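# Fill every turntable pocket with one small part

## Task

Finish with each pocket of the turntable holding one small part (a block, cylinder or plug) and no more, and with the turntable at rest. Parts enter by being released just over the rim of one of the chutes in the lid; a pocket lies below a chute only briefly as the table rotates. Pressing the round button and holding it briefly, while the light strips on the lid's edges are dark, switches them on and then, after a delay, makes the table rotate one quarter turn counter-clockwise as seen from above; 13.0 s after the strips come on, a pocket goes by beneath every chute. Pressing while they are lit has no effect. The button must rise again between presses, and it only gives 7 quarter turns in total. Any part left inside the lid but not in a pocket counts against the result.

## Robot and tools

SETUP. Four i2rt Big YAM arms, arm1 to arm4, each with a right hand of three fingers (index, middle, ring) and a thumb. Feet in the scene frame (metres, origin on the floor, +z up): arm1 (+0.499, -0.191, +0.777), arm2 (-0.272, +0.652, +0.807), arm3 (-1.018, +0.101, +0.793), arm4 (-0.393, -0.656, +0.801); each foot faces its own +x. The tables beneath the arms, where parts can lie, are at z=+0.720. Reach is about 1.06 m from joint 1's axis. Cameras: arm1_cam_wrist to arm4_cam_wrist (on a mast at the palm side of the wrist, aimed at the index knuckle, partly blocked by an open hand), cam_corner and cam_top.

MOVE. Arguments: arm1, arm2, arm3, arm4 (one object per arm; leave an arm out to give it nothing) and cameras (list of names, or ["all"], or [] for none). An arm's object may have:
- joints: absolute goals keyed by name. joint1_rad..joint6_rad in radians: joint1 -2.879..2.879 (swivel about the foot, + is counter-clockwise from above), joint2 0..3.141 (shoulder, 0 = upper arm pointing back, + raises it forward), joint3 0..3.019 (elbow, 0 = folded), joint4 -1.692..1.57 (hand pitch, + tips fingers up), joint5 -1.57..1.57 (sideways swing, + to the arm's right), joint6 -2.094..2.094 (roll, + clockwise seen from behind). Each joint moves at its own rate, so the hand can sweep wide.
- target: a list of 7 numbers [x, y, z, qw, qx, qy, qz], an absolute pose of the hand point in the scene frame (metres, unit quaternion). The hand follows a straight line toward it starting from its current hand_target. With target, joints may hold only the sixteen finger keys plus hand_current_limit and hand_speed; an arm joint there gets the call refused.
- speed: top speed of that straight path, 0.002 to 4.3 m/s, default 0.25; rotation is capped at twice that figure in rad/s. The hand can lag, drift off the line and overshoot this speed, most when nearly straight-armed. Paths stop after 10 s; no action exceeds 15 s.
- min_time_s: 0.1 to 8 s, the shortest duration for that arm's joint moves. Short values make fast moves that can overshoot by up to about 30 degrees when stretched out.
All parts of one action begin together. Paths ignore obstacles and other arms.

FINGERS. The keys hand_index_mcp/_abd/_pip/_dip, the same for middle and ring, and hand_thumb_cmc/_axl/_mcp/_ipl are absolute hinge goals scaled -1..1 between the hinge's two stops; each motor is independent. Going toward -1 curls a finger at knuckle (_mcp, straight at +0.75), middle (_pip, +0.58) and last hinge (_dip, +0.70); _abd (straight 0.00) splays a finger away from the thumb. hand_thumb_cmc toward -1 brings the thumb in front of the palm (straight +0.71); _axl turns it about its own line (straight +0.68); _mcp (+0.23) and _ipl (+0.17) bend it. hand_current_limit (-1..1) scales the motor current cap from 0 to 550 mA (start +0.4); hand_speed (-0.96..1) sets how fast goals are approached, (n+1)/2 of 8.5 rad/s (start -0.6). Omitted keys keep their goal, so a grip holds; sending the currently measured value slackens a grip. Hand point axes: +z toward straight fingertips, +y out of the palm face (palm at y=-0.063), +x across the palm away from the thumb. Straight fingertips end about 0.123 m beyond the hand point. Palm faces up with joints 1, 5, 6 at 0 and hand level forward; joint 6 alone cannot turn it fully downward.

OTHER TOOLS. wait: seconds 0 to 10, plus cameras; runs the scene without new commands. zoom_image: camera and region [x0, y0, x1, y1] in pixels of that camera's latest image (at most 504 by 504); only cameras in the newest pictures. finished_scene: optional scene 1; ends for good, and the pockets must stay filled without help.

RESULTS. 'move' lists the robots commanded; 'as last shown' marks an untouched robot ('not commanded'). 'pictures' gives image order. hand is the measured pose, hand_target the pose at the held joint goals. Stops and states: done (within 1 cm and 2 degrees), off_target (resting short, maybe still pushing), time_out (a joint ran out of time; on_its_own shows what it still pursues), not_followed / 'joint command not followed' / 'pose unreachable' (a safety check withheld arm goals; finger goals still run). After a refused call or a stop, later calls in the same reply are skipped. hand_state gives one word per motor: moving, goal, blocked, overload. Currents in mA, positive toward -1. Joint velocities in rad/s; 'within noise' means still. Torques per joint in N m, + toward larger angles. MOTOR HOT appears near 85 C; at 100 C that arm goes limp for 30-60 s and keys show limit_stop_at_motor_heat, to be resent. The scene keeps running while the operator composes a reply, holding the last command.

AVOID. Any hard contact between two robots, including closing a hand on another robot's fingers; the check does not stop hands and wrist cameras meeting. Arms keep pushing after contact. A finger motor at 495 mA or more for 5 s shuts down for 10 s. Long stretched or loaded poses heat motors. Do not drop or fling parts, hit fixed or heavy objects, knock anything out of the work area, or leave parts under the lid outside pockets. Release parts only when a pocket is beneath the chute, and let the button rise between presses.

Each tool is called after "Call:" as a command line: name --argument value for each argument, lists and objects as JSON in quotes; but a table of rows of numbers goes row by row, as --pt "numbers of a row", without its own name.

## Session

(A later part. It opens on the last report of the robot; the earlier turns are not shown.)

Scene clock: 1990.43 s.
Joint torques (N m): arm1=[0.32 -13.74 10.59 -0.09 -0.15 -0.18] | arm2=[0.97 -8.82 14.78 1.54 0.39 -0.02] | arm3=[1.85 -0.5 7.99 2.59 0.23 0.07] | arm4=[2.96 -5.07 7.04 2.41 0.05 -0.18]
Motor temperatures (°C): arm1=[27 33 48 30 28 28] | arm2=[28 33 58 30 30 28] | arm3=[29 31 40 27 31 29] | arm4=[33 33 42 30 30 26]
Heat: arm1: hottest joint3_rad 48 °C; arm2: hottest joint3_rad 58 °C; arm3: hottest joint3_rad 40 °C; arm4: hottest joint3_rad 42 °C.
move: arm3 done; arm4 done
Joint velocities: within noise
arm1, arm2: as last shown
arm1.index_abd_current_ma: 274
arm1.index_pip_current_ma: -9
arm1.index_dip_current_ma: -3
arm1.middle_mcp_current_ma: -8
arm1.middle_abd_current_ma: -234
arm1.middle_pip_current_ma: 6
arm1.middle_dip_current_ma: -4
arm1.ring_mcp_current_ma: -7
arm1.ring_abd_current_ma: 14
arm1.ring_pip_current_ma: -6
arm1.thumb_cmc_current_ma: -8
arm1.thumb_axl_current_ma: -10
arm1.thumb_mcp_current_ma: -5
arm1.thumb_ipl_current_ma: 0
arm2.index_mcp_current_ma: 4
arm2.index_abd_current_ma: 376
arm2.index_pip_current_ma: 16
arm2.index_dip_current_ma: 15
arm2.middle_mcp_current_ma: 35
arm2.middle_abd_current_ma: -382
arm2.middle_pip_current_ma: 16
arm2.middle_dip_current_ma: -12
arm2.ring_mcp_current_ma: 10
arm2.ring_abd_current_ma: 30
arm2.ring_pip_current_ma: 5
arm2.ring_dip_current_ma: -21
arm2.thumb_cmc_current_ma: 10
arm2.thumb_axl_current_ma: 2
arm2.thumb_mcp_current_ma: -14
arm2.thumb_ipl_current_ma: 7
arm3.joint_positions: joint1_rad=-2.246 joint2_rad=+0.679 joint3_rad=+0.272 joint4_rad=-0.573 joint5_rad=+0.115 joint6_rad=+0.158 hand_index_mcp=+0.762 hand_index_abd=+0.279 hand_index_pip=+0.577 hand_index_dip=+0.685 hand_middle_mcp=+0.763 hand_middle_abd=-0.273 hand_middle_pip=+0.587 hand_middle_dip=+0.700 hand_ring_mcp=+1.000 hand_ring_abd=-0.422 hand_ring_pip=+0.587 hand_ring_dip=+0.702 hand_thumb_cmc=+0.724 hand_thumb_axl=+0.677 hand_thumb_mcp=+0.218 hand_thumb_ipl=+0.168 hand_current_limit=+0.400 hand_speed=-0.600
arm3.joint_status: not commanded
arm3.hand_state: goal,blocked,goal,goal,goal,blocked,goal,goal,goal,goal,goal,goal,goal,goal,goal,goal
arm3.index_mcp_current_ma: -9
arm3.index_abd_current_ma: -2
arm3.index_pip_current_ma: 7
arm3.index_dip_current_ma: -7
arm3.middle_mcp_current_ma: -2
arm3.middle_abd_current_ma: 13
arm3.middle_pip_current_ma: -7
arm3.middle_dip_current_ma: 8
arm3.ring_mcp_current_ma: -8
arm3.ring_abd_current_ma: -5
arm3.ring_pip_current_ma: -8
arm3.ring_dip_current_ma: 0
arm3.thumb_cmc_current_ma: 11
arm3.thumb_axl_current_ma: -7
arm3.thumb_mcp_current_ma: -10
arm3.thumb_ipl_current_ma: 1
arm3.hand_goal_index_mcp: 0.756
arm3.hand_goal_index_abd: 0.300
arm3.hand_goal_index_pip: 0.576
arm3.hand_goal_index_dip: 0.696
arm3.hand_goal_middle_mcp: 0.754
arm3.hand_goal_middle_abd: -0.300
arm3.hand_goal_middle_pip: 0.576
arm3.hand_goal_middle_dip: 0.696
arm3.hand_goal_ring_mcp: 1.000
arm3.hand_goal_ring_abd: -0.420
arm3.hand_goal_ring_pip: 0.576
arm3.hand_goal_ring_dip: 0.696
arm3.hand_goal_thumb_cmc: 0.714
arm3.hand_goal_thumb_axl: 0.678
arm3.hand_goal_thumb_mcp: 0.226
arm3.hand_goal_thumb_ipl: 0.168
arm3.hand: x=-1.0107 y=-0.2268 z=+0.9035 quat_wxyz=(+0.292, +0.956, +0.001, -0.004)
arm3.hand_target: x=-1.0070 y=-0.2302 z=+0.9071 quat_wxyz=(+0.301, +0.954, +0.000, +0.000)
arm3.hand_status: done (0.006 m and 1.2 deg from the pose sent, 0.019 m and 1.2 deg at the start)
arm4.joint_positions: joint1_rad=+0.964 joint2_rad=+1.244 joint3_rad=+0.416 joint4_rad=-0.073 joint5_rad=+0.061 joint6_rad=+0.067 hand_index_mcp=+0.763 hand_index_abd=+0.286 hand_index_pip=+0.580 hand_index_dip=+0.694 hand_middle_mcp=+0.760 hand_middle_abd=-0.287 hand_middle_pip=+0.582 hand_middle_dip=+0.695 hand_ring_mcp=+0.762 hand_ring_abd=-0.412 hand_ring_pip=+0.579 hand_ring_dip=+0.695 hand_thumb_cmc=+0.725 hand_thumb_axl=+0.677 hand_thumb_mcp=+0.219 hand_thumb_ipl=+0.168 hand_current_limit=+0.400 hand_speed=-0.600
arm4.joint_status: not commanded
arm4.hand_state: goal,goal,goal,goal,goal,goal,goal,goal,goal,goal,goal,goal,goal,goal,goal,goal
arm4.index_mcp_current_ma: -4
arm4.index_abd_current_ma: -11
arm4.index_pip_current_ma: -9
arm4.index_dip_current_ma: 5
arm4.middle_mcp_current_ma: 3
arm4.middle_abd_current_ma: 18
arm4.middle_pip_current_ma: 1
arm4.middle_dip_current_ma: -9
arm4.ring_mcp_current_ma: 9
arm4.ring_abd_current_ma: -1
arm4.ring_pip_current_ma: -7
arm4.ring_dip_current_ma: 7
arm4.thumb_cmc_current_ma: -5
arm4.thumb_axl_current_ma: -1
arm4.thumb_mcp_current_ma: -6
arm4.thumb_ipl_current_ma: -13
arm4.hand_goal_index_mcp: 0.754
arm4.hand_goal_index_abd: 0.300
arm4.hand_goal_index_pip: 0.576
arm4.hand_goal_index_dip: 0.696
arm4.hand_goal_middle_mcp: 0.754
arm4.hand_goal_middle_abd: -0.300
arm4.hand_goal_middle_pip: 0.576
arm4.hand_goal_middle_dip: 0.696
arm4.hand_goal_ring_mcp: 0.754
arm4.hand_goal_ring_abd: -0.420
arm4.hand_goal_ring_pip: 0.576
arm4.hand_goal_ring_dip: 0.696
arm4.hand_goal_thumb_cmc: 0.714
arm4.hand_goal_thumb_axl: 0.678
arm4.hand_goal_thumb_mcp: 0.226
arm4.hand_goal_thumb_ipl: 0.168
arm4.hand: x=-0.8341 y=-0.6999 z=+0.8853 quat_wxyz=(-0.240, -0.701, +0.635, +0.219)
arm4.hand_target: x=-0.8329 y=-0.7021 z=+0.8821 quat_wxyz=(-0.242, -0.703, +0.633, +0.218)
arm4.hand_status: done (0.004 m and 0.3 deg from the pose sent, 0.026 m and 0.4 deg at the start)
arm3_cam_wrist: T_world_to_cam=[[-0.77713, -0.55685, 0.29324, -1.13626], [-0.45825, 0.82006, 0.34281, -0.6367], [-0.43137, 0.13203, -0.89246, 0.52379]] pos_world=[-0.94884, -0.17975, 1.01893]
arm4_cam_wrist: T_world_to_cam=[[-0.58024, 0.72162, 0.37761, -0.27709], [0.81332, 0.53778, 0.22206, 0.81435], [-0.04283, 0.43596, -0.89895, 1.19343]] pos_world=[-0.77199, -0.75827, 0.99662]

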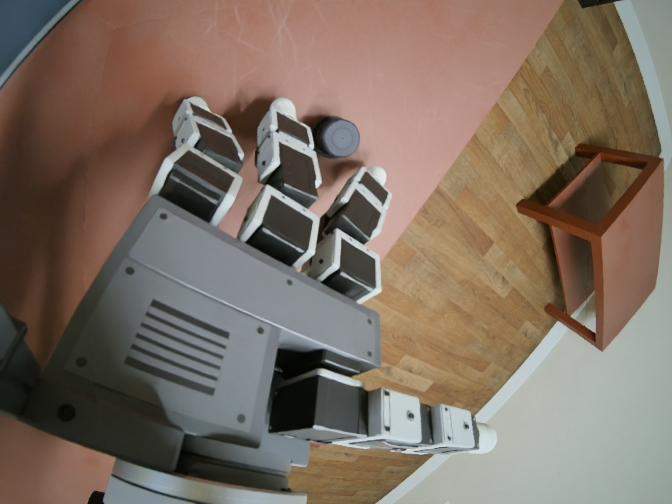

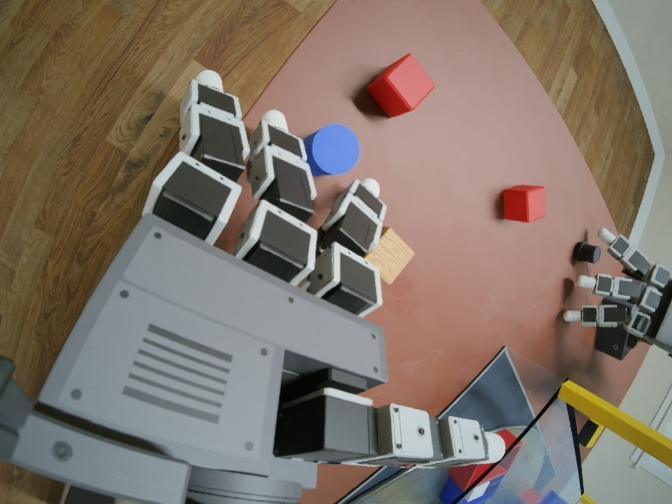

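Call:
move --arm3 '{"joints": {"hand_index_abd": -0.22, "hand_middle_abd": 0.22}}' --arm4 '{"joints": {"hand_index_abd": -0.22, "hand_middle_abd": 0.22}}'

Call:
move --arm4 '{"target": [-0.8330, -0.7022, 0.98, -0.2419, -0.7026, 0.6327, 0.2178], "speed": 0.1}' --arm3 '{"target": [-1.007, -0.2304, 1.005, 0.3007, 0.9537, 0, 0], "speed": 0.1}' --cameras '["arm3_cam_wrist", "arm4_cam_wrist"]'

Call:
zoom_image --camera "arm3_cam_wrist" --region '[220, 60, 420, 240]'

Call:
zoom_image --camera "arm4_cam_wrist" --region '[220, 60, 420, 240]'

Scene clock: 2001.13 s.
Joint torques (N m): arm1=[0.56 -13.63 10.5 -0.14 -0.15 -0.17] | arm2=[1.2 -8.53 14.82 1.58 0.39 0] | arm3=[1.96 -0.56 8.01 2.56 0.13 0.08] | arm4=[3.02 -5.07 7.04 2.43 0.05 -0.18]
Motor temperatures (°C): arm1=[27 33 48 30 28 28] | arm2=[28 33 58 30 30 28] | arm3=[29 31 40 27 31 29] | arm4=[33 33 42 30 30 26]
Heat: arm1: hottest joint3_rad 48 °C; arm2: hottest joint3_rad 58 °C; arm3: hottest joint3_rad 40 °C; arm4: hottest joint3_rad 42 °C.
move: arm3 off_target; arm4 off_target
Joint velocities: within noise
arm1, arm2: as last shown
arm1.index_mcp_current_ma: 9
arm1.index_abd_current_ma: 270
arm1.index_pip_current_ma: -7
arm1.index_dip_current_ma: -2
arm1.middle_mcp_current_ma: -3
arm1.middle_abd_current_ma: -244
arm1.middle_pip_current_ma: 3
arm1.middle_dip_current_ma: -3
arm1.ring_mcp_current_ma: -11
arm1.ring_abd_current_ma: 18
arm1.ring_pip_current_ma: -4
arm1.ring_dip_current_ma: -3
arm1.thumb_cmc_current_ma: -15
arm1.thumb_axl_current_ma: -8
arm1.thumb_mcp_current_ma: -4
arm1.thumb_ipl_current_ma: 4
arm2.index_mcp_current_ma: 3
arm2.index_abd_current_ma: 382
arm2.index_pip_current_ma: 23
arm2.index_dip_current_ma: 7
arm2.middle_mcp_current_ma: 29
arm2.middle_abd_current_ma: -389
arm2.middle_pip_current_ma: 20
arm2.middle_dip_current_ma: 3
arm2.ring_mcp_current_ma: 14
arm2.ring_abd_current_ma: 39
arm2.ring_pip_current_ma: 12
arm2.ring_dip_current_ma: -5
arm2.thumb_cmc_current_ma: 20
arm2.thumb_axl_current_ma: 9
arm3.joint_positions: joint1_rad=-2.246 joint2_rad=+0.679 joint3_rad=+0.272 joint4_rad=-0.573 joint5_rad=+0.118 joint6_rad=+0.159 hand_index_mcp=+0.762 hand_index_abd=+0.016 hand_index_pip=+0.565 hand_index_dip=+0.685 hand_middle_mcp=+0.763 hand_middle_abd=-0.008 hand_middle_pip=+0.587 hand_middle_dip=+0.708 hand_ring_mcp=+1.000 hand_ring_abd=-0.422 hand_ring_pip=+0.587 hand_ring_dip=+0.702 hand_thumb_cmc=+0.724 hand_thumb_axl=+0.677 hand_thumb_mcp=+0.218 hand_thumb_ipl=+0.168 hand_current_limit=+0.400 hand_speed=-0.600
arm3.joint_status: hand_index_abd off_target (ended at +0.016, target -0.220); hand_middle_abd off_target (ended at -0.008, target +0.220)
arm3.hand_state: goal,blocked,goal,goal,goal,blocked,goal,goal,goal,goal,goal,goal,goal,goal,goal,goal
arm3.index_mcp_current_ma: -14
arm3.index_abd_current_ma: 63
arm3.index_pip_current_ma: 2
arm3.index_dip_current_ma: 1
arm3.middle_mcp_current_ma: -4
arm3.middle_abd_current_ma: -69
arm3.middle_pip_current_ma: 7
arm3.middle_dip_current_ma: 6
arm3.ring_mcp_current_ma: -4
arm3.ring_abd_current_ma: -2
arm3.ring_pip_current_ma: 2
arm3.ring_dip_current_ma: -3
arm3.thumb_cmc_current_ma: 15
arm3.thumb_axl_current_ma: -19
arm3.thumb_mcp_current_ma: -16
arm3.thumb_ipl_current_ma: -1
arm3.hand_goal_index_mcp: 0.756
arm3.hand_goal_index_abd: -0.220
arm3.hand_goal_index_pip: 0.576
arm3.hand_goal_index_dip: 0.696
arm3.hand_goal_middle_mcp: 0.754
arm3.hand_goal_middle_abd: 0.220
arm3.hand_goal_middle_pip: 0.576
arm3.hand_goal_middle_dip: 0.696
arm3.hand_goal_ring_mcp: 1.000
arm3.hand_goal_ring_abd: -0.420
arm3.hand_goal_ring_pip: 0.576
arm3.hand_goal_ring_dip: 0.696
arm3.hand_goal_thumb_cmc: 0.714
arm3.hand_goal_thumb_axl: 0.678
arm3.hand_goal_thumb_mcp: 0.226
arm3.hand_goal_thumb_ipl: 0.168
arm3.hand: x=-1.0111 y=-0.2269 z=+0.9037 quat_wxyz=(+0.292, +0.956, +0.000, -0.005)
arm3.hand_target: x=-1.0070 y=-0.2302 z=+0.9071 quat_wxyz=(+0.301, +0.954, +0.000, +0.000)
arm3.hand_status: not commanded
arm4.joint_positions: joint1_rad=+0.964 joint2_rad=+1.244 joint3_rad=+0.416 joint4_rad=-0.073 joint5_rad=+0.061 joint6_rad=+0.067 hand_index_mcp=+0.763 hand_index_abd=+0.068 hand_index_pip=+0.580 hand_index_dip=+0.695 hand_middle_mcp=+0.760 hand_middle_abd=-0.064 hand_middle_pip=+0.582 hand_middle_dip=+0.696 hand_ring_mcp=+0.762 hand_ring_abd=-0.412 hand_ring_pip=+0.579 hand_ring_dip=+0.695 hand_thumb_cmc=+0.725 hand_thumb_axl=+0.677 hand_thumb_mcp=+0.219 hand_thumb_ipl=+0.168 hand_current_limit=+0.400 hand_speed=-0.600
arm4.joint_status: hand_index_abd off_target (ended at +0.068, target -0.220); hand_middle_abd off_target (ended at -0.064, target +0.220)
arm4.hand_state: goal,blocked,goal,goal,goal,blocked,goal,goal,goal,goal,goal,goal,goal,goal,goal,goal
arm4.index_mcp_current_ma: -5
arm4.index_abd_current_ma: 139
arm4.index_pip_current_ma: -8
arm4.index_dip_current_ma: -1
arm4.middle_mcp_current_ma: 2
arm4.middle_abd_current_ma: -132
arm4.middle_pip_current_ma: 14
arm4.middle_dip_current_ma: -13
arm4.ring_mcp_current_ma: 15
arm4.ring_abd_current_ma: 7
arm4.ring_pip_current_ma: -12
arm4.ring_dip_current_ma: 0
arm4.thumb_cmc_current_ma: -3
arm4.thumb_axl_current_ma: 1
arm4.thumb_mcp_current_ma: 1
arm4.thumb_ipl_current_ma: -4
arm4.hand_goal_index_mcp: 0.754
arm4.hand_goal_index_abd: -0.220
arm4.hand_goal_index_pip: 0.576
arm4.hand_goal_index_dip: 0.696
arm4.hand_goal_middle_mcp: 0.754
arm4.hand_goal_middle_abd: 0.220
arm4.hand_goal_middle_pip: 0.576
arm4.hand_goal_middle_dip: 0.696
arm4.hand_goal_ring_mcp: 0.754
arm4.hand_goal_ring_abd: -0.420
arm4.hand_goal_ring_pip: 0.576
arm4.hand_goal_ring_dip: 0.696
arm4.hand_goal_thumb_cmc: 0.714
arm4.hand_goal_thumb_axl: 0.678
arm4.hand_goal_thumb_mcp: 0.226
arm4.hand_goal_thumb_ipl: 0.168
arm4.hand: x=-0.8341 y=-0.6999 z=+0.8853 quat_wxyz=(-0.240, -0.701, +0.635, +0.219)
arm4.hand_target: x=-0.8329 y=-0.7021 z=+0.8821 quat_wxyz=(-0.242, -0.703, +0.633, +0.218)
arm4.hand_status: not commanded
pictures: none

Scene clock: 2002.80 s.
Joint torques (N m): arm1=[0.56 -13.57 10.48 -0.13 -0.15 -0.17] | arm2=[1.26 -8.82 14.71 1.65 0.39 -0.01] | arm3=[1.73 -1.26 12.27 1.25 0.11 0.07] | arm4=[3.14 -4.48 13.7 1.47 0.1 -0.16]
Motor temperatures (°C): arm1=[27 33 48 30 28 28] | arm2=[28 33 58 30 30 28] | arm3=[29 31 40 27 31 29] | arm4=[33 33 42 30 30 26]
Heat: arm1: hottest joint3_rad 48 °C; arm2: hottest joint3_rad 58 °C; arm3: hottest joint3_rad 40 °C; arm4: hottest joint3_rad 42 °C.
move: arm3 off_target; arm4 off_target
Joint velocities: within noise
arm1, arm2: as last shown
arm1.index_mcp_current_ma: 0
arm1.index_abd_current_ma: 268
arm1.index_dip_current_ma: -6
arm1.middle_mcp_current_ma: -5
arm1.middle_abd_current_ma: -239
arm1.middle_pip_current_ma: 2
arm1.middle_dip_current_ma: 1
arm1.ring_mcp_current_ma: -8
arm1.ring_pip_current_ma: 0
arm1.ring_dip_current_ma: -8
arm1.thumb_cmc_current_ma: -10
arm1.thumb_axl_current_ma: -14
arm1.thumb_mcp_current_ma: 0
arm1.thumb_ipl_current_ma: 2
arm2.index_mcp_current_ma: 2
arm2.index_abd_current_ma: 379
arm2.index_pip_current_ma: 12
arm2.middle_mcp_current_ma: 17
arm2.middle_abd_current_ma: -381
arm2.middle_pip_current_ma: 23
arm2.middle_dip_current_ma: -10
arm2.ring_abd_current_ma: 34
arm2.ring_pip_current_ma: 16
arm2.ring_dip_current_ma: -7
arm2.thumb_cmc_current_ma: -1
arm2.thumb_axl_current_ma: 6
arm2.thumb_mcp_current_ma: -13
arm2.thumb_ipl_current_ma: -7
arm3.joint_positions: joint1_rad=-2.246 joint2_rad=+0.573 joint3_rad=+0.455 joint4_rad=-0.889 joint5_rad=+0.118 joint6_rad=+0.159 hand_index_mcp=+0.763 hand_index_abd=+0.016 hand_index_pip=+0.575 hand_index_dip=+0.685 hand_middle_mcp=+0.779 hand_middle_abd=-0.008 hand_middle_pip=+0.587 hand_middle_dip=+0.708 hand_ring_mcp=+1.000 hand_ring_abd=-0.422 hand_ring_pip=+0.587 hand_ring_dip=+0.702 hand_thumb_cmc=+0.724 hand_thumb_axl=+0.677 hand_thumb_mcp=+0.218 hand_thumb_ipl=+0.168 hand_current_limit=+0.400 hand_speed=-0.600
arm3.joint_status: not commanded
arm3.hand_state: goal,blocked,goal,goal,blocked,blocked,goal,goal,goal,goal,goal,goal,goal,goal,goal,goal
arm3.index_mcp_current_ma: -2
arm3.index_abd_current_ma: 68
arm3.index_pip_current_ma: 0
arm3.index_dip_current_ma: -13
arm3.middle_mcp_current_ma: -6
arm3.middle_abd_current_ma: -62
arm3.middle_pip_current_ma: 2
arm3.middle_dip_current_ma: 21
arm3.ring_mcp_current_ma: -1
arm3.ring_abd_current_ma: -6
arm3.ring_pip_current_ma: 15
arm3.ring_dip_current_ma: -7
arm3.thumb_cmc_current_ma: 9
arm3.thumb_axl_current_ma: 4
arm3.thumb_mcp_current_ma: -1
arm3.thumb_ipl_current_ma: -7
arm3.hand_goal_index_mcp: 0.756
arm3.hand_goal_index_abd: -0.220
arm3.hand_goal_index_pip: 0.576
arm3.hand_goal_index_dip: 0.696
arm3.hand_goal_middle_mcp: 0.754
arm3.hand_goal_middle_abd: 0.220
arm3.hand_goal_middle_pip: 0.576
arm3.hand_goal_middle_dip: 0.696
arm3.hand_goal_ring_mcp: 1.000
arm3.hand_goal_ring_abd: -0.420
arm3.hand_goal_ring_pip: 0.576
arm3.hand_goal_ring_dip: 0.696
arm3.hand_goal_thumb_cmc: 0.714
arm3.hand_goal_thumb_axl: 0.678
arm3.hand_goal_thumb_mcp: 0.226
arm3.hand_goal_thumb_ipl: 0.168
arm3.hand: x=-1.0120 y=-0.2223 z=+0.9760 quat_wxyz=(+0.279, +0.960, +0.001, -0.007)
arm3.hand_target: x=-1.0073 y=-0.2297 z=+1.0048 quat_wxyz=(+0.301, +0.954, +0.000, +0.001)
arm3.hand_status: off_target (0.031 m and 2.7 deg from the pose sent, 0.101 m and 1.2 deg at the start)
arm4.joint_positions: joint1_rad=+0.964 joint2_rad=+1.001 joint3_rad=+0.508 joint4_rad=-0.458 joint5_rad=+0.061 joint6_rad=+0.067 hand_index_mcp=+0.766 hand_index_abd=+0.068 hand_index_pip=+0.580 hand_index_dip=+0.696 hand_middle_mcp=+0.761 hand_middle_abd=-0.064 hand_middle_pip=+0.582 hand_middle_dip=+0.698 hand_ring_mcp=+0.762 hand_ring_abd=-0.412 hand_ring_pip=+0.579 hand_ring_dip=+0.695 hand_thumb_cmc=+0.725 hand_thumb_axl=+0.677 hand_thumb_mcp=+0.219 hand_thumb_ipl=+0.168 hand_current_limit=+0.400 hand_speed=-0.600
arm4.joint_status: not commanded
arm4.hand_state: goal,blocked,goal,goal,goal,blocked,goal,goal,goal,goal,goal,goal,goal,goal,goal,goal
arm4.index_mcp_current_ma: -3
arm4.index_abd_current_ma: 140
arm4.index_pip_current_ma: -7
arm4.index_dip_current_ma: 0
arm4.middle_mcp_current_ma: 3
arm4.middle_abd_current_ma: -136
arm4.middle_pip_current_ma: -1
arm4.middle_dip_current_ma: 1
arm4.ring_mcp_current_ma: 7
arm4.ring_abd_current_ma: 3
arm4.ring_pip_current_ma: -4
arm4.ring_dip_current_ma: 0
arm4.thumb_cmc_current_ma: -13
arm4.thumb_axl_current_ma: 3
arm4.thumb_mcp_current_ma: 0
arm4.thumb_ipl_current_ma: -6
arm4.hand_goal_index_mcp: 0.754
arm4.hand_goal_index_abd: -0.220
arm4.hand_goal_index_pip: 0.576
arm4.hand_goal_index_dip: 0.696
arm4.hand_goal_middle_mcp: 0.754
arm4.hand_goal_middle_abd: 0.220
arm4.hand_goal_middle_pip: 0.576
arm4.hand_goal_middle_dip: 0.696
arm4.hand_goal_ring_mcp: 0.754
arm4.hand_goal_ring_abd: -0.420
arm4.hand_goal_ring_pip: 0.576
arm4.hand_goal_ring_dip: 0.696
arm4.hand_goal_thumb_cmc: 0.714
arm4.hand_goal_thumb_axl: 0.678
arm4.hand_goal_thumb_mcp: 0.226
arm4.hand_goal_thumb_ipl: 0.168
arm4.hand: x=-0.8161 y=-0.6961 z=+0.9502 quat_wxyz=(-0.221, -0.708, +0.639, +0.204)
arm4.hand_target: x=-0.8313 y=-0.7019 z=+0.9802 quat_wxyz=(-0.242, -0.703, +0.633, +0.218)
arm4.hand_status: off_target (0.035 m and 3.0 deg from the pose sent, 0.095 m and 0.3 deg at the start)
arm3_cam_wrist: T_world_to_cam=[[-0.77594, -0.56335, 0.28383, -1.14709], [-0.45456, 0.81131, 0.36763, -0.68825], [-0.43738, 0.15624, -0.8856, 0.58002]] pos_world=[-0.94923, -0.17845, 1.09227]
arm4_cam_wrist: T_world_to_cam=[[-0.59861, 0.71801, 0.35514, -0.28991], [0.80104, 0.53559, 0.26736, 0.72863], [0.00176, 0.44452, -0.89577, 1.29018]] pos_world=[-0.75947, -0.7556, 1.06385]

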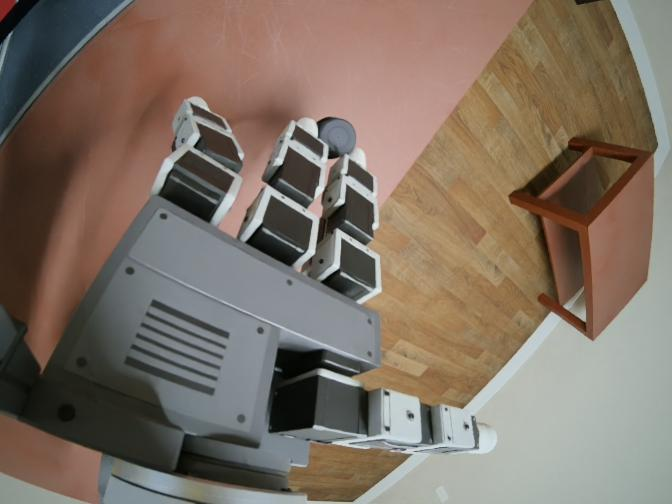

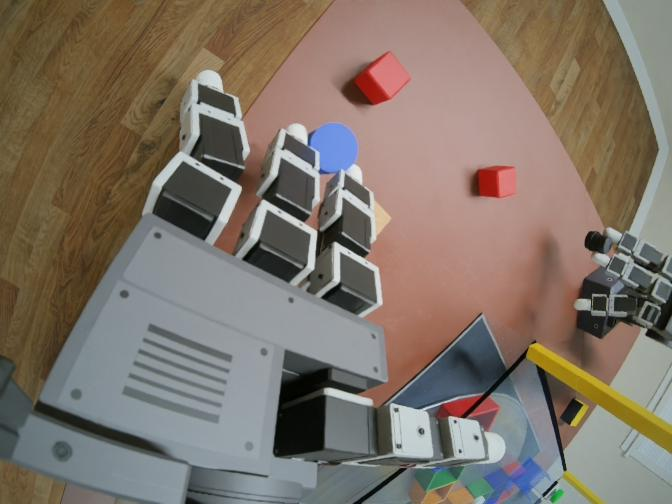

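Scaled by 2.520 from the camera's image (finer frame: 960x720).

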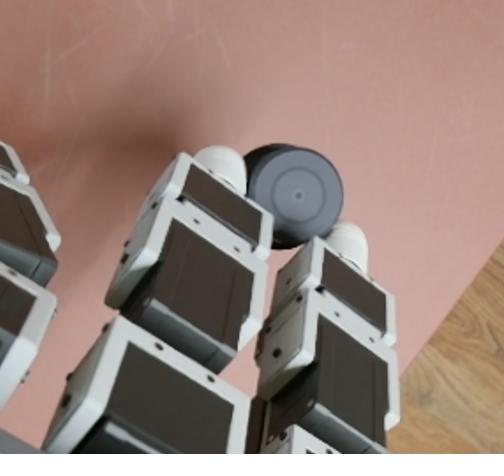

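Scaled by 2.520 from the camera's image (finer frame: 960x720).

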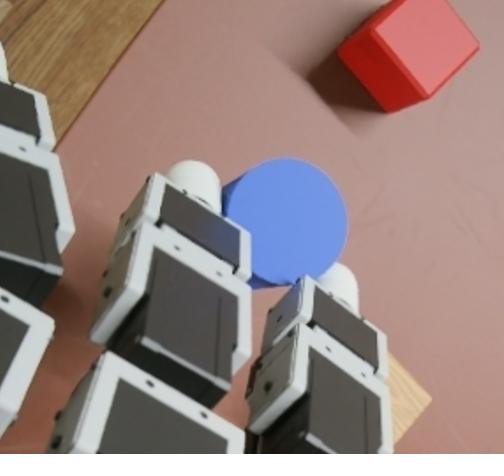

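Call:
move --arm3 '{"target": [-0.9814, -0.2097, 1.165, 0.293, 0.941, 0.160, 0.046], "speed": 0.15}' --arm4 '{"target": [-0.7238, -0.615, 1.1669, -0.207, -0.596, 0.736, 0.245], "speed": 0.15, "joints": {"hand_ring_mcp": -0.2, "hand_ring_pip": -0.3, "hand_ring_dip": 0.0, "hand_ring_abd": 0.0}}'

Call:
move --arm3 '{"joints": {"joint1_rad": -0.976}, "min_time_s": 4.5}' --arm4 '{"joints": {"joint1_rad": -0.72}, "min_time_s": 4.5}'

Call:
move --arm3 '{"target": [-0.541, 0.05, 1.185, 0.1913, 0.6067, 0.7359, 0.232], "speed": 0.12}' --arm4 '{"target": [-0.3400, -0.1759, 1.185, 0.034, 0.0988, 0.9403, 0.3238], "speed": 0.12}' --cameras '["arm3_cam_wrist", "arm4_cam_wrist", "cam_top"]'

Call:
zoom_image --camera "arm3_cam_wrist" --region '[220, 60, 420, 240]'

Call:
zoom_image --camera "arm4_cam_wrist" --region '[250, 80, 390, 220]'

Call:
zoom_image --camera "cam_top" --region '[280, 270, 340, 350]'

Scene clock: 2015.50 s.
Joint torques (N m): arm1=[0.38 -13.63 10.52 -0.08 -0.15 -0.15] | arm2=[0.85 -8.47 14.69 1.46 0.4 -0.02] | arm3=[-0.32 -0.26 12.12 1.25 -0.35 -0.17] | arm4=[1.49 0.26 14.89 1.39 0.32 -0.11]
Motor temperatures (°C): arm1=[27 33 49 30 28 28] | arm2=[28 33 58 30 30 28] | arm3=[29 31 43 27 31 29] | arm4=[33 33 45 30 30 26]
Heat: arm1: hottest joint3_rad 49 °C; arm2: hottest joint3_rad 58 °C; arm3: hottest joint3_rad 43 °C; arm4: hottest joint3_rad 45 °C.
move: arm3 off_target; arm4 off_target
Joint velocities: within noise
arm1, arm2: as last shown
arm1.index_mcp_current_ma: 3
arm1.index_abd_current_ma: 270
arm1.index_pip_current_ma: -10
arm1.index_dip_current_ma: -5
arm1.middle_mcp_current_ma: 4
arm1.middle_pip_current_ma: 6
arm1.middle_dip_current_ma: 2
arm1.ring_mcp_current_ma: -4
arm1.ring_abd_current_ma: 16
arm1.ring_pip_current_ma: -2
arm1.ring_dip_current_ma: -7
arm1.thumb_cmc_current_ma: -9
arm1.thumb_axl_current_ma: -10
arm1.thumb_mcp_current_ma: -2
arm1.thumb_ipl_current_ma: 1
arm2.index_mcp_current_ma: 9
arm2.index_abd_current_ma: 386
arm2.index_pip_current_ma: 9
arm2.index_dip_current_ma: 4
arm2.middle_mcp_current_ma: 24
arm2.middle_abd_current_ma: -390
arm2.middle_pip_current_ma: 26
arm2.middle_dip_current_ma: 4
arm2.ring_mcp_current_ma: 8
arm2.ring_abd_current_ma: 29
arm2.ring_pip_current_ma: 4
arm2.ring_dip_current_ma: 14
arm2.thumb_cmc_current_ma: 13
arm2.thumb_axl_current_ma: -11
arm2.thumb_mcp_current_ma: -21
arm2.thumb_ipl_current_ma: 4
arm3.joint_positions: joint1_rad=-2.399 joint2_rad=+0.571 joint3_rad=+0.888 joint4_rad=-1.333 joint5_rad=-0.162 joint6_rad=-0.243 hand_index_mcp=+0.763 hand_index_abd=+0.016 hand_index_pip=+0.575 hand_index_dip=+0.685 hand_middle_mcp=+0.779 hand_middle_abd=-0.008 hand_middle_pip=+0.587 hand_middle_dip=+0.708 hand_ring_mcp=+1.000 hand_ring_abd=-0.422 hand_ring_pip=+0.587 hand_ring_dip=+0.702 hand_thumb_cmc=+0.724 hand_thumb_axl=+0.677 hand_thumb_mcp=+0.218 hand_thumb_ipl=+0.168 hand_current_limit=+0.400 hand_speed=-0.600
arm3.joint_status: not commanded
arm3.hand_state: goal,blocked,goal,goal,blocked,blocked,goal,goal,goal,goal,goal,goal,goal,goal,goal,goal
arm3.index_mcp_current_ma: -8
arm3.index_abd_current_ma: 66
arm3.index_pip_current_ma: 0
arm3.index_dip_current_ma: -9
arm3.middle_mcp_current_ma: 7
arm3.middle_abd_current_ma: -54
arm3.middle_pip_current_ma: 3
arm3.middle_dip_current_ma: 17
arm3.ring_mcp_current_ma: -7
arm3.ring_abd_current_ma: -9
arm3.ring_pip_current_ma: -2
arm3.ring_dip_current_ma: -3
arm3.thumb_cmc_current_ma: 6
arm3.thumb_axl_current_ma: -4
arm3.thumb_mcp_current_ma: -11
arm3.thumb_ipl_current_ma: -4
arm3.hand_goal_index_mcp: 0.756
arm3.hand_goal_index_abd: -0.220
arm3.hand_goal_index_pip: 0.576
arm3.hand_goal_index_dip: 0.696
arm3.hand_goal_middle_mcp: 0.754
arm3.hand_goal_middle_abd: 0.220
arm3.hand_goal_middle_pip: 0.576
arm3.hand_goal_middle_dip: 0.696
arm3.hand_goal_ring_mcp: 1.000
arm3.hand_goal_ring_abd: -0.420
arm3.hand_goal_ring_pip: 0.576
arm3.hand_goal_ring_dip: 0.696
arm3.hand_goal_thumb_cmc: 0.714
arm3.hand_goal_thumb_axl: 0.678
arm3.hand_goal_thumb_mcp: 0.226
arm3.hand_goal_thumb_ipl: 0.168
arm3.hand: x=-0.9788 y=-0.2074 z=+1.1389 quat_wxyz=(+0.275, +0.947, +0.158, +0.050)
arm3.hand_target: x=-0.9813 y=-0.2090 z=+1.1645 quat_wxyz=(+0.293, +0.941, +0.160, +0.046)
arm3.hand_status: off_target (0.026 m and 2.2 deg from the pose sent, 0.192 m and 19.4 deg at the start)
arm4.joint_positions: joint1_rad=+0.899 joint2_rad=+0.611 joint3_rad=+0.844 joint4_rad=-1.212 joint5_rad=+0.183 joint6_rad=+0.250 hand_index_mcp=+0.766 hand_index_abd=+0.068 hand_index_pip=+0.580 hand_index_dip=+0.696 hand_middle_mcp=+0.761 hand_middle_abd=-0.064 hand_middle_pip=+0.582 hand_middle_dip=+0.698 hand_ring_mcp=-0.154 hand_ring_abd=-0.002 hand_ring_pip=-0.289 hand_ring_dip=+0.003 hand_thumb_cmc=+0.725 hand_thumb_axl=+0.677 hand_thumb_mcp=+0.219 hand_thumb_ipl=+0.168 hand_current_limit=+0.400 hand_speed=-0.600
arm4.joint_status: hand_ring_mcp off_target (ended at -0.154, target -0.200); the others done
arm4.hand_state: goal,blocked,goal,goal,goal,blocked,goal,goal,blocked,goal,goal,goal,goal,goal,goal,goal
arm4.index_mcp_current_ma: 5
arm4.index_abd_current_ma: 133
arm4.index_pip_current_ma: -2
arm4.index_dip_current_ma: -4
arm4.middle_mcp_current_ma: 3
arm4.middle_abd_current_ma: -134
arm4.middle_pip_current_ma: 2
arm4.middle_dip_current_ma: -11
arm4.ring_mcp_current_ma: 26
arm4.ring_abd_current_ma: 6
arm4.ring_pip_current_ma: -5
arm4.ring_dip_current_ma: 7
arm4.thumb_cmc_current_ma: -11
arm4.thumb_axl_current_ma: 7
arm4.thumb_mcp_current_ma: -1
arm4.thumb_ipl_current_ma: -6
arm4.hand_goal_index_mcp: 0.754
arm4.hand_goal_index_abd: -0.220
arm4.hand_goal_index_pip: 0.576
arm4.hand_goal_index_dip: 0.696
arm4.hand_goal_middle_mcp: 0.754
arm4.hand_goal_middle_abd: 0.220
arm4.hand_goal_middle_pip: 0.576
arm4.hand_goal_middle_dip: 0.696
arm4.hand_goal_ring_mcp: -0.200
arm4.hand_goal_ring_abd: 0.000
arm4.hand_goal_ring_pip: -0.300
arm4.hand_goal_ring_dip: 0.000
arm4.hand_goal_thumb_cmc: 0.714
arm4.hand_goal_thumb_axl: 0.678
arm4.hand_goal_thumb_mcp: 0.226
arm4.hand_goal_thumb_ipl: 0.168
arm4.hand: x=-0.7215 y=-0.6204 z=+1.1354 quat_wxyz=(-0.188, -0.611, +0.734, +0.231)
arm4.hand_target: x=-0.7226 y=-0.6152 z=+1.1664 quat_wxyz=(-0.207, -0.596, +0.736, +0.245)
arm4.hand_status: off_target (0.032 m and 3.2 deg from the pose sent, 0.249 m and 17.7 deg at the start)
pictures: none

Scene clock: 2020.40 s.
Joint torques (N m): arm1=[0.5 -13.68 10.5 -0.08 -0.14 -0.18] | arm2=[1.03 -8.59 14.75 1.66 0.36 -0.01] | arm3=[1.67 -0.26 12 1.28 -0.31 -0.19] | arm4=[1.73 0.38 14.9 1.4 0.33 -0.12]
Motor temperatures (°C): arm1=[27 33 49 30 28 28] | arm2=[28 33 58 30 30 28] | arm3=[29 31 44 27 31 29] | arm4=[33 33 47 30 30 26]
Heat: arm1: hottest joint3_rad 49 °C; arm2: hottest joint3_rad 58 °C; arm3: hottest joint3_rad 44 °C; arm4: hottest joint3_rad 47 °C.
move: arm3 done; arm4 done
Joint velocities: within noise
arm1, arm2: as last shown
arm1.index_mcp_current_ma: 9
arm1.index_abd_current_ma: 272
arm1.index_pip_current_ma: -9
arm1.index_dip_current_ma: -6
arm1.middle_mcp_current_ma: -12
arm1.middle_abd_current_ma: -237
arm1.middle_pip_current_ma: 1
arm1.middle_dip_current_ma: -3
arm1.ring_mcp_current_ma: -7
arm1.ring_abd_current_ma: 14
arm1.ring_pip_current_ma: 1
arm1.ring_dip_current_ma: -8
arm1.thumb_cmc_current_ma: -8
arm1.thumb_axl_current_ma: -8
arm1.thumb_mcp_current_ma: -11
arm1.thumb_ipl_current_ma: 9
arm2.index_mcp_current_ma: 14
arm2.index_abd_current_ma: 380
arm2.index_pip_current_ma: 16
arm2.index_dip_current_ma: 14
arm2.middle_mcp_current_ma: 25
arm2.middle_abd_current_ma: -388
arm2.middle_pip_current_ma: 18
arm2.middle_dip_current_ma: -2
arm2.ring_mcp_current_ma: -6
arm2.ring_abd_current_ma: 28
arm2.ring_pip_current_ma: 15
arm2.ring_dip_current_ma: -4
arm2.thumb_cmc_current_ma: 20
arm2.thumb_axl_current_ma: -6
arm2.thumb_mcp_current_ma: -8
arm2.thumb_ipl_current_ma: 3
arm3.joint_positions: joint1_rad=-0.988 joint2_rad=+0.571 joint3_rad=+0.888 joint4_rad=-1.333 joint5_rad=-0.163 joint6_rad=-0.244 hand_index_mcp=+0.763 hand_index_abd=+0.016 hand_index_pip=+0.575 hand_index_dip=+0.685 hand_middle_mcp=+0.780 hand_middle_abd=-0.008 hand_middle_pip=+0.587 hand_middle_dip=+0.708 hand_ring_mcp=+1.000 hand_ring_abd=-0.422 hand_ring_pip=+0.587 hand_ring_dip=+0.702 hand_thumb_cmc=+0.724 hand_thumb_axl=+0.677 hand_thumb_mcp=+0.218 hand_thumb_ipl=+0.168 hand_current_limit=+0.400 hand_speed=-0.600
arm3.joint_status: all done
arm3.hand_state: goal,blocked,goal,goal,blocked,blocked,goal,goal,goal,goal,goal,goal,goal,goal,goal,goal
arm3.index_mcp_current_ma: -10
arm3.index_abd_current_ma: 74
arm3.index_pip_current_ma: -1
arm3.index_dip_current_ma: -1
arm3.middle_mcp_current_ma: 5
arm3.middle_abd_current_ma: -57
arm3.middle_pip_current_ma: 14
arm3.middle_dip_current_ma: 5
arm3.ring_mcp_current_ma: -5
arm3.ring_abd_current_ma: 0
arm3.ring_pip_current_ma: 0
arm3.ring_dip_current_ma: -1
arm3.thumb_cmc_current_ma: 10
arm3.thumb_axl_current_ma: -6
arm3.thumb_mcp_current_ma: -18
arm3.thumb_ipl_current_ma: -3
arm3.hand_goal_index_mcp: 0.756
arm3.hand_goal_index_abd: -0.220
arm3.hand_goal_index_pip: 0.576
arm3.hand_goal_index_dip: 0.696
arm3.hand_goal_middle_mcp: 0.754
arm3.hand_goal_middle_abd: 0.220
arm3.hand_goal_middle_pip: 0.576
arm3.hand_goal_middle_dip: 0.696
arm3.hand_goal_ring_mcp: 1.000
arm3.hand_goal_ring_abd: -0.420
arm3.hand_goal_ring_pip: 0.576
arm3.hand_goal_ring_dip: 0.696
arm3.hand_goal_thumb_cmc: 0.714
arm3.hand_goal_thumb_axl: 0.678
arm3.hand_goal_thumb_mcp: 0.226
arm3.hand_goal_thumb_ipl: 0.168
arm3.hand: x=-0.7099 y=+0.0883 z=+1.1411 quat_wxyz=(+0.177, +0.618, +0.733, +0.222)
arm3.hand_target: x=-0.7088 y=+0.0935 z=+1.1667 quat_wxyz=(+0.191, +0.603, +0.739, +0.233)
arm3.hand_status: not commanded
arm4.joint_positions: joint1_rad=-0.709 joint2_rad=+0.611 joint3_rad=+0.844 joint4_rad=-1.212 joint5_rad=+0.183 joint6_rad=+0.251 hand_index_mcp=+0.766 hand_index_abd=+0.068 hand_index_pip=+0.580 hand_index_dip=+0.696 hand_middle_mcp=+0.761 hand_middle_abd=-0.064 hand_middle_pip=+0.582 hand_middle_dip=+0.698 hand_ring_mcp=-0.154 hand_ring_abd=-0.002 hand_ring_pip=-0.289 hand_ring_dip=+0.003 hand_thumb_cmc=+0.725 hand_thumb_axl=+0.677 hand_thumb_mcp=+0.219 hand_thumb_ipl=+0.168 hand_current_limit=+0.400 hand_speed=-0.600
arm4.joint_status: all done
arm4.hand_state: goal,blocked,goal,goal,goal,blocked,goal,goal,blocked,goal,goal,goal,goal,goal,goal,goal
arm4.index_mcp_current_ma: -7
arm4.index_abd_current_ma: 137
arm4.index_pip_current_ma: -11
arm4.index_dip_current_ma: -3
arm4.middle_mcp_current_ma: 1
arm4.middle_abd_current_ma: -135
arm4.middle_pip_current_ma: 15
arm4.middle_dip_current_ma: -8
arm4.ring_mcp_current_ma: 24
arm4.ring_abd_current_ma: 7
arm4.ring_pip_current_ma: -9
arm4.ring_dip_current_ma: 10
arm4.thumb_cmc_current_ma: -5
arm4.thumb_axl_current_ma: 4
arm4.thumb_mcp_current_ma: -11
arm4.thumb_ipl_current_ma: -8
arm4.hand_goal_index_mcp: 0.754
arm4.hand_goal_index_abd: -0.220
arm4.hand_goal_index_pip: 0.576
arm4.hand_goal_index_dip: 0.696
arm4.hand_goal_middle_mcp: 0.754
arm4.hand_goal_middle_abd: 0.220
arm4.hand_goal_middle_pip: 0.576
arm4.hand_goal_middle_dip: 0.696
arm4.hand_goal_ring_mcp: -0.200
arm4.hand_goal_ring_abd: 0.000
arm4.hand_goal_ring_pip: -0.300
arm4.hand_goal_ring_dip: 0.000
arm4.hand_goal_thumb_cmc: 0.714
arm4.hand_goal_thumb_axl: 0.678
arm4.hand_goal_thumb_mcp: 0.226
arm4.hand_goal_thumb_ipl: 0.168
arm4.hand: x=-0.3501 y=-0.3315 z=+1.1384 quat_wxyz=(+0.043, +0.103, +0.947, +0.300)
arm4.hand_target: x=-0.3464 y=-0.3306 z=+1.1695 quat_wxyz=(+0.039, +0.113, +0.939, +0.324)
arm4.hand_status: not commanded
pictures: none

Scene clock: 2022.57 s.
Joint torques (N m): arm1=[0.67 -13.8 10.52 -0.03 -0.15 -0.17] | arm2=[0.91 -8.76 14.71 1.58 0.39 -0.01] | arm3=[-0.21 -7.18 12.63 2.36 -0.4 -0.18] | arm4=[1.32 -5.13 15.68 2.22 0.14 -0.27]
Motor temperatures (°C): arm1=[27 33 49 30 28 28] | arm2=[28 33 58 30 30 28] | arm3=[29 31 44 27 31 29] | arm4=[33 33 47 30 30 26]
Heat: arm1: hottest joint3_rad 49 °C; arm2: hottest joint3_rad 58 °C; arm3: hottest joint3_rad 44 °C; arm4: hottest joint3_rad 47 °C.
move: arm3 off_target; arm4 off_target
Joint velocities: within noise
arm1, arm2: as last shown
arm1.index_mcp_current_ma: 2
arm1.index_pip_current_ma: -6
arm1.middle_mcp_current_ma: -4
arm1.middle_abd_current_ma: -242
arm1.middle_pip_current_ma: -2
arm1.middle_dip_current_ma: 0
arm1.ring_mcp_current_ma: -9
arm1.ring_abd_current_ma: 19
arm1.ring_pip_current_ma: 2
arm1.ring_dip_current_ma: -11
arm1.thumb_cmc_current_ma: -10
arm1.thumb_axl_current_ma: -13
arm1.thumb_mcp_current_ma: 0
arm1.thumb_ipl_current_ma: 4
arm2.index_mcp_current_ma: 11
arm2.index_abd_current_ma: 386
arm2.index_pip_current_ma: 11
arm2.index_dip_current_ma: 17
arm2.middle_mcp_current_ma: 28
arm2.middle_abd_current_ma: -399
arm2.middle_pip_current_ma: 14
arm2.middle_dip_current_ma: -1
arm2.ring_mcp_current_ma: 3
arm2.ring_abd_current_ma: 33
arm2.ring_pip_current_ma: 21
arm2.ring_dip_current_ma: -3
arm2.thumb_cmc_current_ma: 16
arm2.thumb_axl_current_ma: -11
arm2.thumb_mcp_current_ma: -16
arm2.thumb_ipl_current_ma: 6
arm3.joint_positions: joint1_rad=-1.039 joint2_rad=+1.048 joint3_rad=+1.139 joint4_rad=-1.159 joint5_rad=-0.199 joint6_rad=-0.301 hand_index_mcp=+0.763 hand_index_abd=+0.016 hand_index_pip=+0.565 hand_index_dip=+0.685 hand_middle_mcp=+0.780 hand_middle_abd=-0.007 hand_middle_pip=+0.587 hand_middle_dip=+0.708 hand_ring_mcp=+1.000 hand_ring_abd=-0.422 hand_ring_pip=+0.587 hand_ring_dip=+0.705 hand_thumb_cmc=+0.724 hand_thumb_axl=+0.677 hand_thumb_mcp=+0.218 hand_thumb_ipl=+0.168 hand_current_limit=+0.400 hand_speed=-0.600
arm3.joint_status: not commanded
arm3.hand_state: goal,blocked,goal,goal,blocked,blocked,goal,goal,goal,goal,goal,goal,goal,goal,goal,goal
arm3.index_mcp_current_ma: -12
arm3.index_abd_current_ma: 62
arm3.index_pip_current_ma: -6
arm3.index_dip_current_ma: -8
arm3.middle_mcp_current_ma: 4
arm3.middle_abd_current_ma: -61
arm3.middle_pip_current_ma: 0
arm3.middle_dip_current_ma: 9
arm3.ring_mcp_current_ma: -17
arm3.ring_abd_current_ma: 7
arm3.ring_pip_current_ma: -2
arm3.ring_dip_current_ma: -2
arm3.thumb_cmc_current_ma: 6
arm3.thumb_axl_current_ma: 3
arm3.thumb_mcp_current_ma: -8
arm3.thumb_ipl_current_ma: -4
arm3.hand_goal_index_mcp: 0.756
arm3.hand_goal_index_abd: -0.220
arm3.hand_goal_index_pip: 0.576
arm3.hand_goal_index_dip: 0.696
arm3.hand_goal_middle_mcp: 0.754
arm3.hand_goal_middle_abd: 0.220
arm3.hand_goal_middle_pip: 0.576
arm3.hand_goal_middle_dip: 0.696
arm3.hand_goal_ring_mcp: 1.000
arm3.hand_goal_ring_abd: -0.420
arm3.hand_goal_ring_pip: 0.576
arm3.hand_goal_ring_dip: 0.696
arm3.hand_goal_thumb_cmc: 0.714
arm3.hand_goal_thumb_axl: 0.678
arm3.hand_goal_thumb_mcp: 0.226
arm3.hand_goal_thumb_ipl: 0.168
arm3.hand: x=-0.5520 y=+0.0566 z=+1.1480 quat_wxyz=(+0.158, +0.617, +0.740, +0.214)
arm3.hand_target: x=-0.5432 y=+0.0504 z=+1.1847 quat_wxyz=(+0.192, +0.607, +0.736, +0.232)
arm3.hand_status: off_target (0.039 m and 4.6 deg from the pose sent, 0.179 m and 2.4 deg at the start)
arm4.joint_positions: joint1_rad=-0.779 joint2_rad=+1.025 joint3_rad=+1.065 joint4_rad=-1.029 joint5_rad=+0.125 joint6_rad=+0.183 hand_index_mcp=+0.767 hand_index_abd=+0.068 hand_index_pip=+0.580 hand_index_dip=+0.696 hand_middle_mcp=+0.762 hand_middle_abd=-0.064 hand_middle_pip=+0.582 hand_middle_dip=+0.698 hand_ring_mcp=-0.154 hand_ring_abd=-0.002 hand_ring_pip=-0.289 hand_ring_dip=-0.001 hand_thumb_cmc=+0.725 hand_thumb_axl=+0.677 hand_thumb_mcp=+0.219 hand_thumb_ipl=+0.168 hand_current_limit=+0.400 hand_speed=-0.600
arm4.joint_status: not commanded
arm4.hand_state: goal,blocked,goal,goal,goal,blocked,goal,goal,blocked,goal,goal,goal,goal,goal,goal,goal
arm4.index_mcp_current_ma: -4
arm4.index_abd_current_ma: 128
arm4.index_pip_current_ma: 0
arm4.index_dip_current_ma: -7
arm4.middle_mcp_current_ma: 4
arm4.middle_abd_current_ma: -133
arm4.middle_pip_current_ma: 2
arm4.middle_dip_current_ma: -15
arm4.ring_mcp_current_ma: 32
arm4.ring_abd_current_ma: 9
arm4.ring_pip_current_ma: 1
arm4.ring_dip_current_ma: 3
arm4.thumb_cmc_current_ma: -6
arm4.thumb_axl_current_ma: -6
arm4.thumb_mcp_current_ma: -6
arm4.thumb_ipl_current_ma: -8
arm4.hand_goal_index_mcp: 0.754
arm4.hand_goal_index_abd: -0.220
arm4.hand_goal_index_pip: 0.576
arm4.hand_goal_index_dip: 0.696
arm4.hand_goal_middle_mcp: 0.754
arm4.hand_goal_middle_abd: 0.220
arm4.hand_goal_middle_pip: 0.576
arm4.hand_goal_middle_dip: 0.696
arm4.hand_goal_ring_mcp: -0.200
arm4.hand_goal_ring_abd: 0.000
arm4.hand_goal_ring_pip: -0.300
arm4.hand_goal_ring_dip: 0.000
arm4.hand_goal_thumb_cmc: 0.714
arm4.hand_goal_thumb_axl: 0.678
arm4.hand_goal_thumb_mcp: 0.226
arm4.hand_goal_thumb_ipl: 0.168
arm4.hand: x=-0.3454 y=-0.1895 z=+1.1469 quat_wxyz=(+0.036, +0.095, +0.952, +0.290)
arm4.hand_target: x=-0.3402 y=-0.1786 z=+1.1847 quat_wxyz=(+0.034, +0.099, +0.940, +0.324)
arm4.hand_status: off_target (0.041 m and 4.1 deg from the pose sent, 0.163 m and 3.1 deg at the start)
arm3_cam_wrist: T_world_to_cam=[[0.71009, -0.66481, 0.23195, 0.20373], [-0.69663, -0.61541, 0.36876, -0.82278], [-0.10241, -0.42344, -0.90012, 1.12438]] pos_world=[-0.60269, 0.1052, 1.26822]
arm4_cam_wrist: T_world_to_cam=[[0.86276, 0.36392, 0.35102, 0.0006], [0.27114, -0.91897, 0.28631, -0.45277], [0.42677, -0.15184, -0.89152, 1.26932]] pos_world=[-0.41946, -0.22357, 1.26105]

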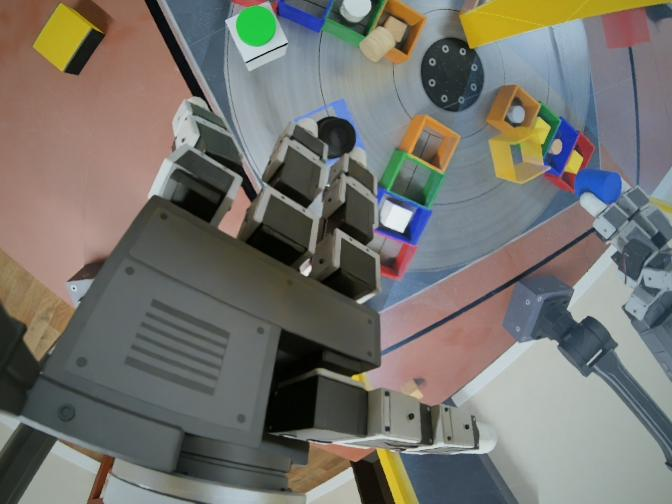

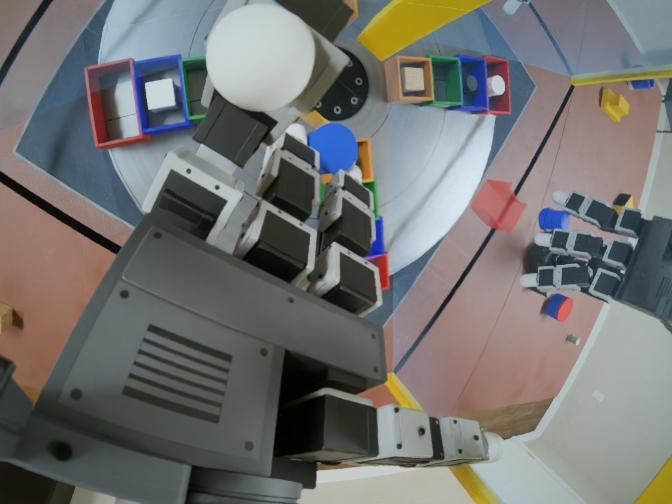

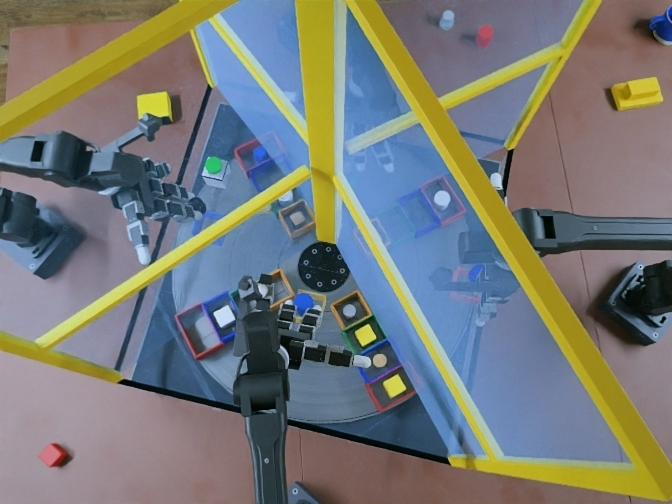

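Scaled by 2.520 from the camera's image (finer frame: 960x720).

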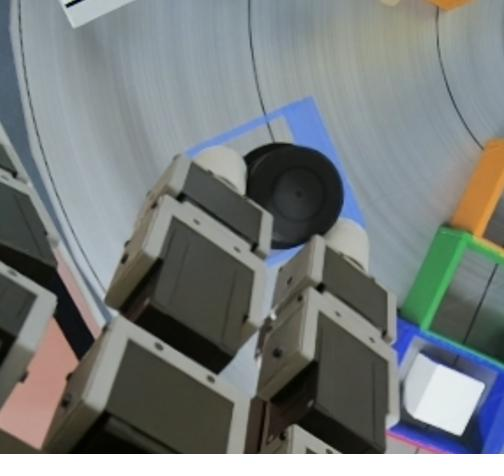

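Scaled by 3.600 from the camera's image (finer frame: 960x720).

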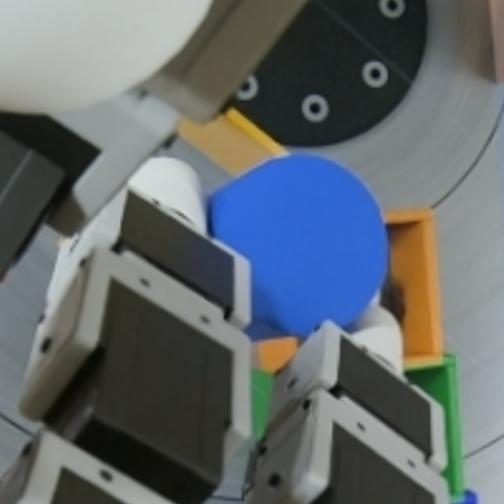

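Scaled by 6.300 from the camera's image (finer frame: 960x720).

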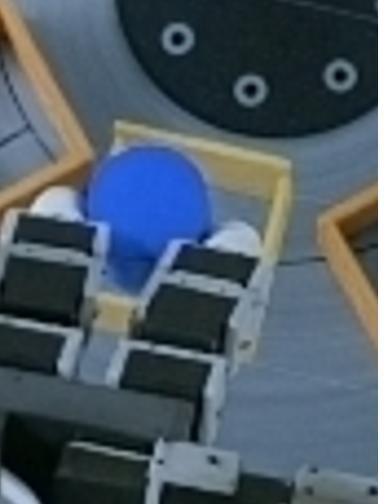

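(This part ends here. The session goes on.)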